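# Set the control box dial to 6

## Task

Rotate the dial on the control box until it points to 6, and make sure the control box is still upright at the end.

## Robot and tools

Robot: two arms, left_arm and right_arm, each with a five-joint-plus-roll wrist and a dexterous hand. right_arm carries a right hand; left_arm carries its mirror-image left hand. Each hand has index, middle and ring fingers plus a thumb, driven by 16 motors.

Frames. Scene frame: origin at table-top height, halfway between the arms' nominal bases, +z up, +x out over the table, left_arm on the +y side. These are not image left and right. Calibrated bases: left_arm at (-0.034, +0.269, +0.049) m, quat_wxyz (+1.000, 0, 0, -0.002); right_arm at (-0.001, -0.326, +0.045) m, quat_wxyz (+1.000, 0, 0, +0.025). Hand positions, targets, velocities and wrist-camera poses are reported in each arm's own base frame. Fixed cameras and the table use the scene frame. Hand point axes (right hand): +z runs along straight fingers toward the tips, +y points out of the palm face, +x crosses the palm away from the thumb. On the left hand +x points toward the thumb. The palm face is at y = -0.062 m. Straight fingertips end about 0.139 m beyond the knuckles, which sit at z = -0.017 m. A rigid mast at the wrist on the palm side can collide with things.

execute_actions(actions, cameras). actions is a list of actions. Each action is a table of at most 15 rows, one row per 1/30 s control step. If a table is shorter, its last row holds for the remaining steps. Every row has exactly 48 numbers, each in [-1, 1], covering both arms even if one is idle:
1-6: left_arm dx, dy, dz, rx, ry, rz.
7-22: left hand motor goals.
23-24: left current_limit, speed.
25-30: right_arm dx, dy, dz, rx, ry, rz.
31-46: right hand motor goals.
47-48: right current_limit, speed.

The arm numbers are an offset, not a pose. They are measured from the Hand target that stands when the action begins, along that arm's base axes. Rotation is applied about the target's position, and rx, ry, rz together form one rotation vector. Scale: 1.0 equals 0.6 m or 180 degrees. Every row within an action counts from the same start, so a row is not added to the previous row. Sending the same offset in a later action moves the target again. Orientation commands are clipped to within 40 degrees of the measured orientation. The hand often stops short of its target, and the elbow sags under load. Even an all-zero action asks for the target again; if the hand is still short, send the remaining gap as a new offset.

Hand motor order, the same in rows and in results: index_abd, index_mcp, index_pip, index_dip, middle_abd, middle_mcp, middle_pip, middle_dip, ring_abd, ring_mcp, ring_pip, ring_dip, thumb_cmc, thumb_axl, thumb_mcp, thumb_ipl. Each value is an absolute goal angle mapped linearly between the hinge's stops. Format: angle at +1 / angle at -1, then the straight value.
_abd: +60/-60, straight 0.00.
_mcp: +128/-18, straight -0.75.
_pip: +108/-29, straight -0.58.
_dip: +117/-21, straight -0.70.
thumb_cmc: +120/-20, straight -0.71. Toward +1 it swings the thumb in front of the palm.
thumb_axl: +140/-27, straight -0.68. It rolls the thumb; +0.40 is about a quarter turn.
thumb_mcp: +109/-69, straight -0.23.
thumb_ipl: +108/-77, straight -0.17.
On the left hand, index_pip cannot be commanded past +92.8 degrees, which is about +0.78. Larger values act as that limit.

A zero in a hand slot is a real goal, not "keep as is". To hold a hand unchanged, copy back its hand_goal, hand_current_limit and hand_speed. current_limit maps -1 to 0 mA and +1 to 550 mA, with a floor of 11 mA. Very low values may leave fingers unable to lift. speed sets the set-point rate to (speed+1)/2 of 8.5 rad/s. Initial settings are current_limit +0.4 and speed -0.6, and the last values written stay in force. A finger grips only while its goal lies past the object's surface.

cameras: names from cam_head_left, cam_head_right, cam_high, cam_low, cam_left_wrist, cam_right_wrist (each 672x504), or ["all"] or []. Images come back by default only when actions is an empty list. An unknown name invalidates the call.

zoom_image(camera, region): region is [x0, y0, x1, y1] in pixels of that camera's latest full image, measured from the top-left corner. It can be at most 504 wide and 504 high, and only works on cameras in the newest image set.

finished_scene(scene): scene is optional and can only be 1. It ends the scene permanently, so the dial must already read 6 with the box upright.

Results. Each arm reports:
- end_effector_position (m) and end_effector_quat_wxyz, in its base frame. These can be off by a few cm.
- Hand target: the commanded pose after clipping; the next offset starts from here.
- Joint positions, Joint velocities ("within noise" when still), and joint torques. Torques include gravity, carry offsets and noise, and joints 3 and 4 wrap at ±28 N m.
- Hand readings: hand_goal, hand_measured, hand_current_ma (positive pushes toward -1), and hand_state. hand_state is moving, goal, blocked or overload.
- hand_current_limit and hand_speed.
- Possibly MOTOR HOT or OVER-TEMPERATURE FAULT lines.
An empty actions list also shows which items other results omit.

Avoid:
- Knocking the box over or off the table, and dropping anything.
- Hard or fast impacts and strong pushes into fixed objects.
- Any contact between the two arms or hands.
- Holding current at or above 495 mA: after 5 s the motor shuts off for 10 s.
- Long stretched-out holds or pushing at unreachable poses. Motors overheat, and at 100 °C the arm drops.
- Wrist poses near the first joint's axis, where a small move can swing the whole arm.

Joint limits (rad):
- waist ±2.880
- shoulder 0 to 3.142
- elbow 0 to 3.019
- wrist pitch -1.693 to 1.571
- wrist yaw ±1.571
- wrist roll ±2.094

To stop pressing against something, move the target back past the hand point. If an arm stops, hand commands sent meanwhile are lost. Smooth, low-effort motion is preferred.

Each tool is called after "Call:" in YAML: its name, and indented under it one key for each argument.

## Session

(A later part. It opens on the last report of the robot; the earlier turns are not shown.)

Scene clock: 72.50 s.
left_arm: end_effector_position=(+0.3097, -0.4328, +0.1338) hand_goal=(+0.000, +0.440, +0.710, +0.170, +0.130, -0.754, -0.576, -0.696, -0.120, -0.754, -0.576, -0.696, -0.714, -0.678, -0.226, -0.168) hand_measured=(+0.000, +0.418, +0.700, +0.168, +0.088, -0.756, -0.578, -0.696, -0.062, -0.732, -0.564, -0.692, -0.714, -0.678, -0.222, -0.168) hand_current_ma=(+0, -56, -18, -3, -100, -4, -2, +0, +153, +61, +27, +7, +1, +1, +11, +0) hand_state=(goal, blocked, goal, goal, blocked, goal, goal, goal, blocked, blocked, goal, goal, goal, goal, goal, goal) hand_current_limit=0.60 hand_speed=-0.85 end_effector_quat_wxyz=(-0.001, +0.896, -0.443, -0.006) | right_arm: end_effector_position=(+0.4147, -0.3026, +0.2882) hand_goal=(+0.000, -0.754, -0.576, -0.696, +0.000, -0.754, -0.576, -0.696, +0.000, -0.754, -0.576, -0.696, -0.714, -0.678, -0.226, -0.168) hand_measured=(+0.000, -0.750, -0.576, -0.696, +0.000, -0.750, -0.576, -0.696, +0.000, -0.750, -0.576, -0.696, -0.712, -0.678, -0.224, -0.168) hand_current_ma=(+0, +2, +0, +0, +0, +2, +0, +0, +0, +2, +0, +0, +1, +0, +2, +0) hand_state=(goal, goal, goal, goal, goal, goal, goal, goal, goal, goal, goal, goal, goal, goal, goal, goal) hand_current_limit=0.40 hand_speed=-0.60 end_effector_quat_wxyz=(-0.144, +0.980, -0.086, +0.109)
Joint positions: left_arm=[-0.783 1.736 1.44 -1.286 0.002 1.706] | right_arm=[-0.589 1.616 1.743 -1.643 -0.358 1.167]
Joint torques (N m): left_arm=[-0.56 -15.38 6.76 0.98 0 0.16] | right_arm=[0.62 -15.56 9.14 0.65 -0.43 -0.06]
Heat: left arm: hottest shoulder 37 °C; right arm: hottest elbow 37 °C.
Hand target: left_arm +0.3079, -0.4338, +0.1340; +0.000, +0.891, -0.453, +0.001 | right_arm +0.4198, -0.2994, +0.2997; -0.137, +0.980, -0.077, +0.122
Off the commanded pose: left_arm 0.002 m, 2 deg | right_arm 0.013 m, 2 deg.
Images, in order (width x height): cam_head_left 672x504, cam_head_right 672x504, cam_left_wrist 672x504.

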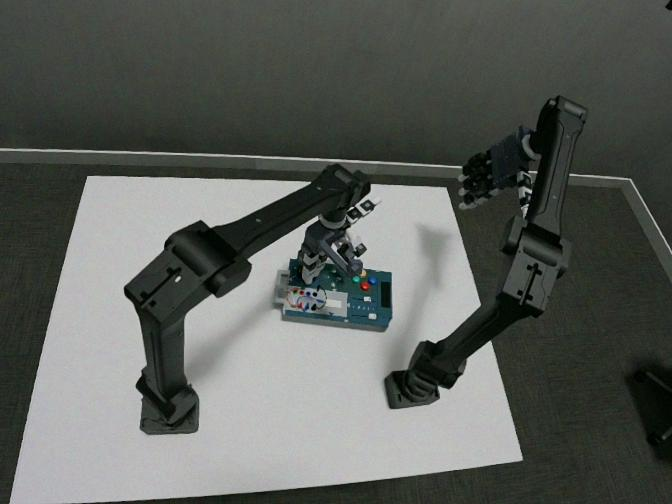

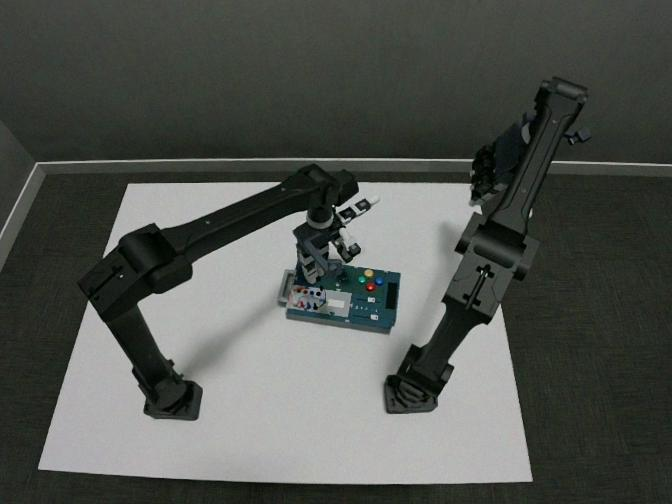

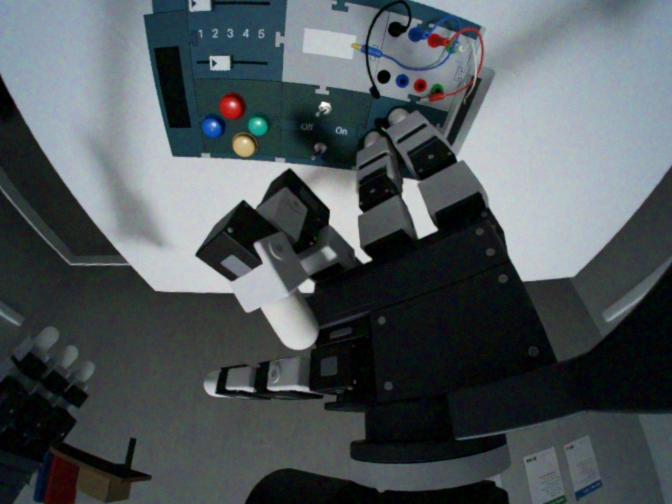

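Call:
execute_actions:
  actions:
    - [[0,0,0,0,0,0,0,0.44,0.71,0.17,-0.06,-0.754,-0.576,-0.696,0.08,-0.754,-0.576,-0.696,-0.714,-0.678,-0.226,-0.168,0.6,-0.85,0,0,0,0,0,0,0,-0.754,-0.576,-0.696,0,-0.754,-0.576,-0.696,0,-0.754,-0.576,-0.696,-0.714,-0.678,-0.226,-0.168,0.4,-0.6]]
    - [[0,0,0.03,0,0,0,0,0.44,0.71,0.17,-0.06,-0.754,-0.576,-0.696,0.08,-0.754,-0.576,-0.696,-0.714,-0.678,-0.226,-0.168,0.6,-0.85,0,0,0,0,0,0,0,-0.754,-0.576,-0.696,0,-0.754,-0.576,-0.696,0,-0.754,-0.576,-0.696,-0.714,-0.678,-0.226,-0.168,0.4,-0.6]]
    - [[0,0,0.09,0,0,0,0,0.44,0.71,0.17,-0.06,-0.754,-0.576,-0.696,0.08,-0.754,-0.576,-0.696,-0.714,-0.678,-0.226,-0.168,0.6,-0.85,0,0,0,0,0,0,0,-0.754,-0.576,-0.696,0,-0.754,-0.576,-0.696,0,-0.754,-0.576,-0.696,-0.714,-0.678,-0.226,-0.168,0.4,-0.6]]
  cameras: ["cam_head_left","cam_head_right","cam_left_wrist"]

Call:
zoom_image:
  camera: "cam_head_left"
  region: [280, 230, 340, 290]

Call:
zoom_image:
  camera: "cam_head_right"
  region: [280, 230, 340, 290]

Call:
zoom_image:
  camera: "cam_left_wrist"
  region: [320, 60, 440, 170]

Scene clock: 74.67 s.
left_arm: end_effector_position=(+0.3014, -0.4243, +0.1813) hand_goal=(+0.000, +0.440, +0.710, +0.170, -0.060, -0.754, -0.576, -0.696, +0.080, -0.754, -0.576, -0.696, -0.714, -0.678, -0.226, -0.168) hand_measured=(+0.000, +0.418, +0.700, +0.168, -0.064, -0.754, -0.574, -0.696, +0.076, -0.748, -0.572, -0.694, -0.714, -0.678, -0.222, -0.168) hand_current_ma=(+0, -56, -18, -3, -4, +1, +1, +1, -6, +9, +6, +4, +1, +1, +11, +0) hand_state=(goal, blocked, goal, goal, goal, goal, goal, goal, goal, goal, goal, goal, goal, goal, goal, goal) hand_current_limit=0.60 hand_speed=-0.85 end_effector_quat_wxyz=(-0.007, +0.895, -0.445, -0.024) | right_arm: end_effector_position=(+0.4147, -0.3026, +0.2882) hand_goal=(+0.000, -0.754, -0.576, -0.696, +0.000, -0.754, -0.576, -0.696, +0.000, -0.754, -0.576, -0.696, -0.714, -0.678, -0.226, -0.168) hand_measured=(+0.000, -0.750, -0.576, -0.696, +0.000, -0.750, -0.576, -0.696, +0.000, -0.750, -0.576, -0.696, -0.712, -0.678, -0.224, -0.168) hand_current_ma=(+0, +2, +0, +0, +0, +2, +0, +0, +0, +2, +0, +0, +1, +0, +2, +0) hand_state=(goal, goal, goal, goal, goal, goal, goal, goal, goal, goal, goal, goal, goal, goal, goal, goal) hand_current_limit=0.40 hand_speed=-0.60 end_effector_quat_wxyz=(-0.144, +0.980, -0.086, +0.109)
Joint positions: left_arm=[-0.783 1.702 1.523 -1.441 0.001 1.711] | right_arm=[-0.589 1.616 1.743 -1.643 -0.358 1.167]
Joint torques (N m): left_arm=[-0.5 -15.91 10.92 -0.02 0.06 0.11] | right_arm=[0.62 -15.38 9.18 0.68 -0.43 -0.06]
Heat: left arm: hottest shoulder 37 °C; right arm: hottest elbow 37 °C.
Hand target: left_arm +0.3079, -0.4338, +0.2061; +0.000, +0.891, -0.453, +0.002 | right_arm +0.4198, -0.2994, +0.2997; -0.137, +0.980, -0.077, +0.122
Off the commanded pose: left_arm 0.027 m, 3 deg | right_arm 0.013 m, 2 deg.
Images, in order (width x height): cam_head_left 672x504, cam_head_right 672x504, cam_left_wrist 672x504.

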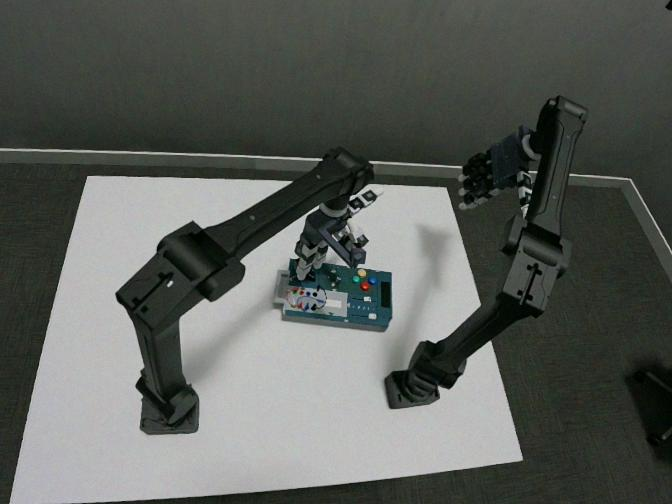

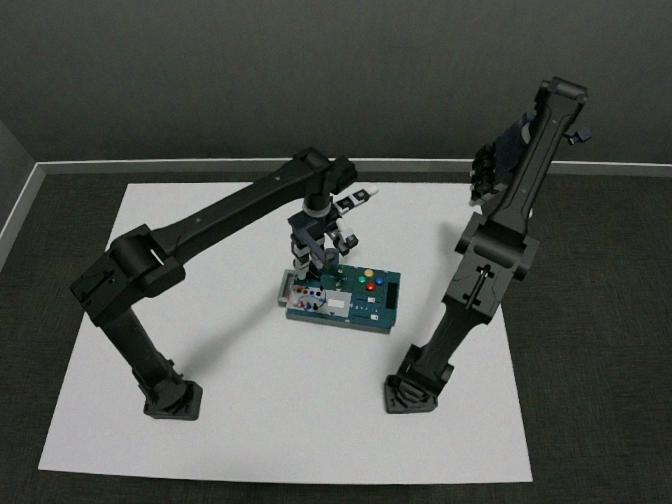

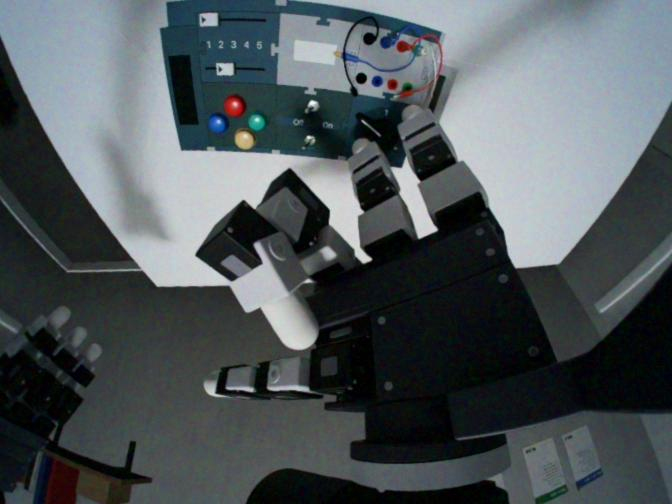

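Scaled by 8.400 from the camera's 672x504 image, which has a finer 960x720 frame.

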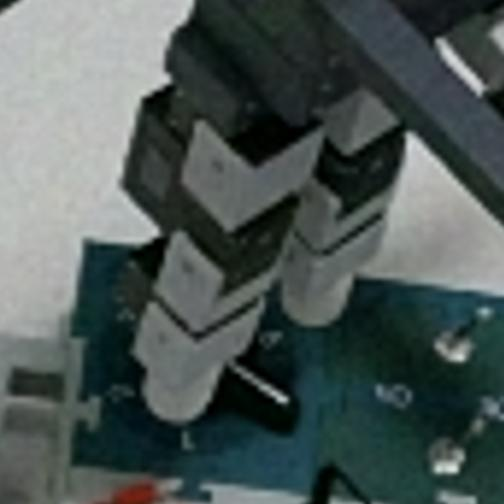

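Scaled by 8.400 from the camera's 672x504 image, which has a finer 960x720 frame.

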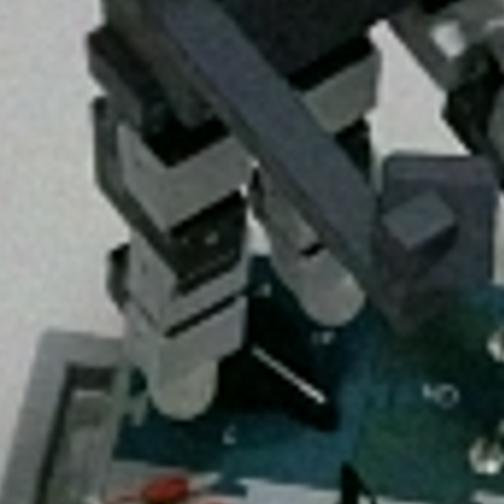

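Scaled by 4.200 from the camera's 672x504 image, which has a finer 960x720 frame.

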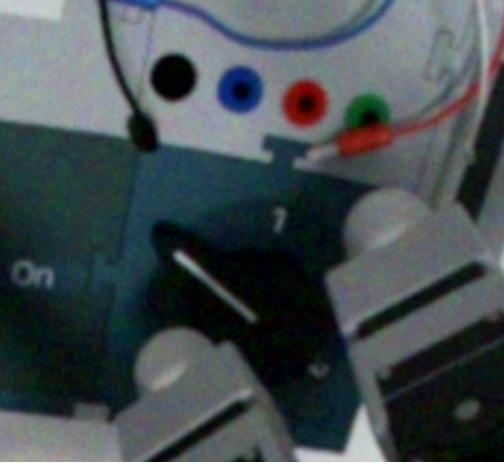

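Call:
execute_actions:
  actions:
    - [[0.02,0.03,0.1,0,0,0,0,0.44,0.71,0.17,-0.06,-0.754,-0.576,-0.696,0.08,-0.754,-0.576,-0.696,-0.714,-0.678,-0.226,-0.168,0.4,-0.85,0,0,0,0,0,0,0,-0.754,-0.576,-0.696,0,-0.754,-0.576,-0.696,0,-0.754,-0.576,-0.696,-0.714,-0.678,-0.226,-0.168,0.4,-0.6]]
    - [[0.08,0.15,0.08,0,0,0,0,0.44,0.71,0.17,0,-0.754,-0.576,-0.696,0,-0.754,-0.576,-0.696,-0.714,-0.678,-0.226,-0.168,0.4,-0.6,0,0,0,0,0,0,0,-0.754,-0.576,-0.696,0,-0.754,-0.576,-0.696,0,-0.754,-0.576,-0.696,-0.714,-0.678,-0.226,-0.168,0.4,-0.6]]
    - [[0.1,0.2,0,0,0,0,0,0.44,0.71,0.17,0,-0.754,-0.576,-0.696,0,-0.754,-0.576,-0.696,-0.714,-0.678,-0.226,-0.168,0.4,-0.6,0,0,0,0,0,0,0,-0.754,-0.576,-0.696,0,-0.754,-0.576,-0.696,0,-0.754,-0.576,-0.696,-0.714,-0.678,-0.226,-0.168,0.4,-0.6]]
  cameras: ["cam_head_left","cam_head_right","cam_high"]

Call:
zoom_image:
  camera: "cam_head_left"
  region: [280, 230, 340, 290]

Call:
zoom_image:
  camera: "cam_high"
  region: [310, 325, 380, 380]

Scene clock: 76.97 s.
left_arm: end_effector_position=(+0.4252, -0.2058, +0.2860) hand_goal=(+0.000, +0.440, +0.710, +0.170, +0.000, -0.754, -0.576, -0.696, +0.000, -0.754, -0.576, -0.696, -0.714, -0.678, -0.226, -0.168) hand_measured=(+0.000, +0.418, +0.700, +0.168, -0.002, -0.752, -0.574, -0.696, +0.002, -0.752, -0.574, -0.694, -0.714, -0.678, -0.222, -0.168) hand_current_ma=(+0, -56, -18, -3, -3, +2, +1, +1, +3, +2, +4, +4, +0, +1, +11, +0) hand_state=(goal, blocked, goal, goal, goal, goal, goal, goal, goal, goal, goal, goal, goal, goal, goal, goal) hand_current_limit=0.40 hand_speed=-0.60 end_effector_quat_wxyz=(-0.021, +0.922, -0.387, -0.017) | right_arm: end_effector_position=(+0.4147, -0.3026, +0.2882) hand_goal=(+0.000, -0.754, -0.576, -0.696, +0.000, -0.754, -0.576, -0.696, +0.000, -0.754, -0.576, -0.696, -0.714, -0.678, -0.226, -0.168) hand_measured=(+0.000, -0.750, -0.576, -0.696, +0.000, -0.750, -0.576, -0.696, +0.000, -0.750, -0.576, -0.696, -0.712, -0.678, -0.224, -0.168) hand_current_ma=(+0, +2, +0, +0, +0, +2, +0, +0, +0, +2, +0, +0, +1, +0, +2, +0) hand_state=(goal, goal, goal, goal, goal, goal, goal, goal, goal, goal, goal, goal, goal, goal, goal, goal) hand_current_limit=0.40 hand_speed=-0.60 end_effector_quat_wxyz=(-0.144, +0.980, -0.086, +0.109)
Joint positions: left_arm=[-0.285 1.636 1.721 -1.685 -0.045 2.079] | right_arm=[-0.589 1.616 1.743 -1.643 -0.358 1.167]
Joint torques (N m): left_arm=[0.03 -16.03 10.74 -0.01 0.13 0.12] | right_arm=[0.5 -15.5 9.14 0.68 -0.43 -0.06]
Heat: left arm: hottest shoulder 37 °C; right arm: hottest elbow 37 °C.
Hand target: left_arm +0.4279, -0.2058, +0.3141; +0.000, +0.891, -0.453, +0.002 | right_arm +0.4198, -0.2994, +0.2997; -0.137, +0.980, -0.077, +0.122
Off the commanded pose: left_arm 0.028 m, 9 deg | right_arm 0.013 m, 2 deg.
joint sent to its limit (left arm) — joint 4 (wrist pitch), lower limit; joint 6 (wrist roll), upper limit. The joint targets are off in orientation, not in position.
Images, in order (width x height): cam_head_left 672x504, cam_head_right 672x504, cam_high 672x504.

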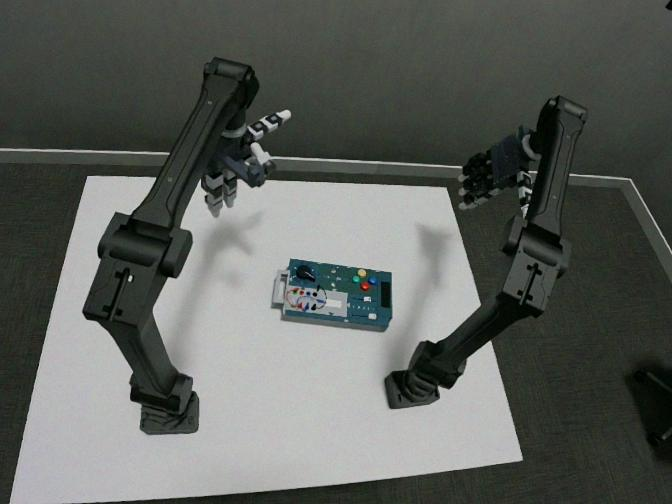

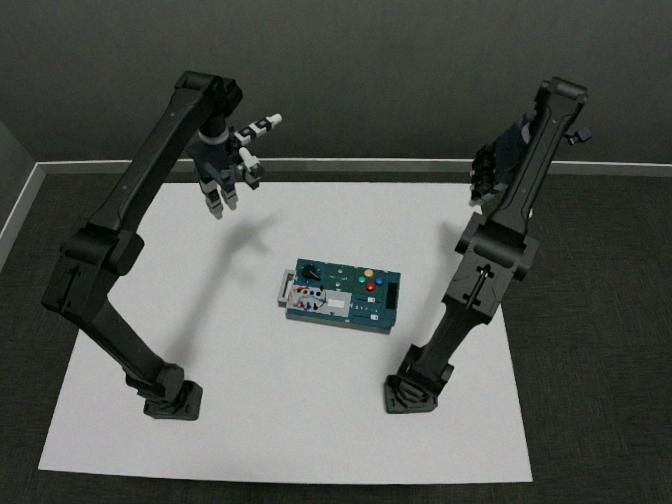

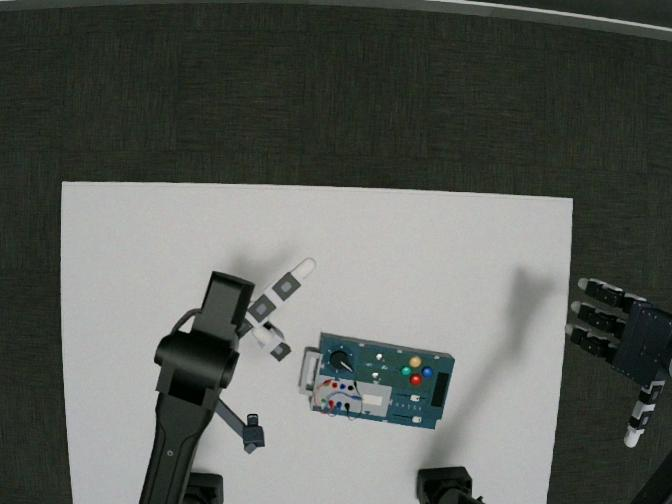

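Scaled by 8.400 from the camera's 672x504 image, which has a finer 960x720 frame.

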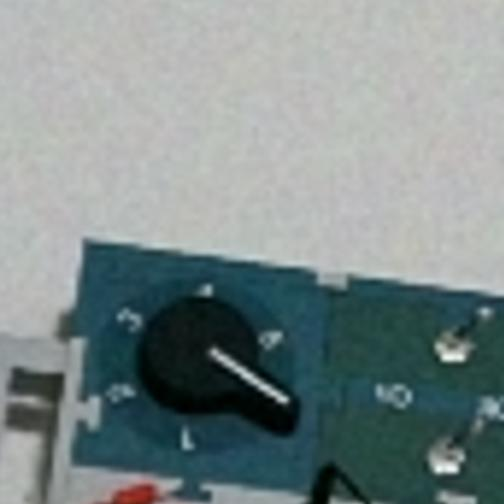

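Scaled by 7.200 from the camera's 672x504 image, which has a finer 960x720 frame.

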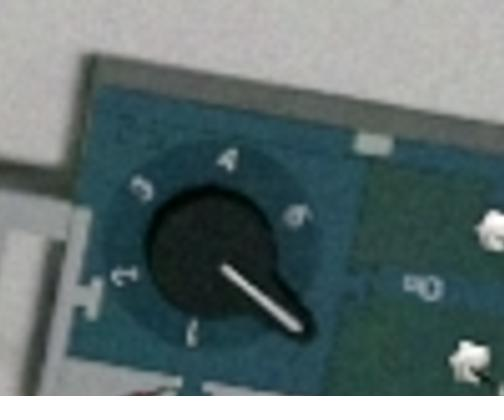

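Call:
finished_scene:
  scene: 1

The scene is finished: the task was done.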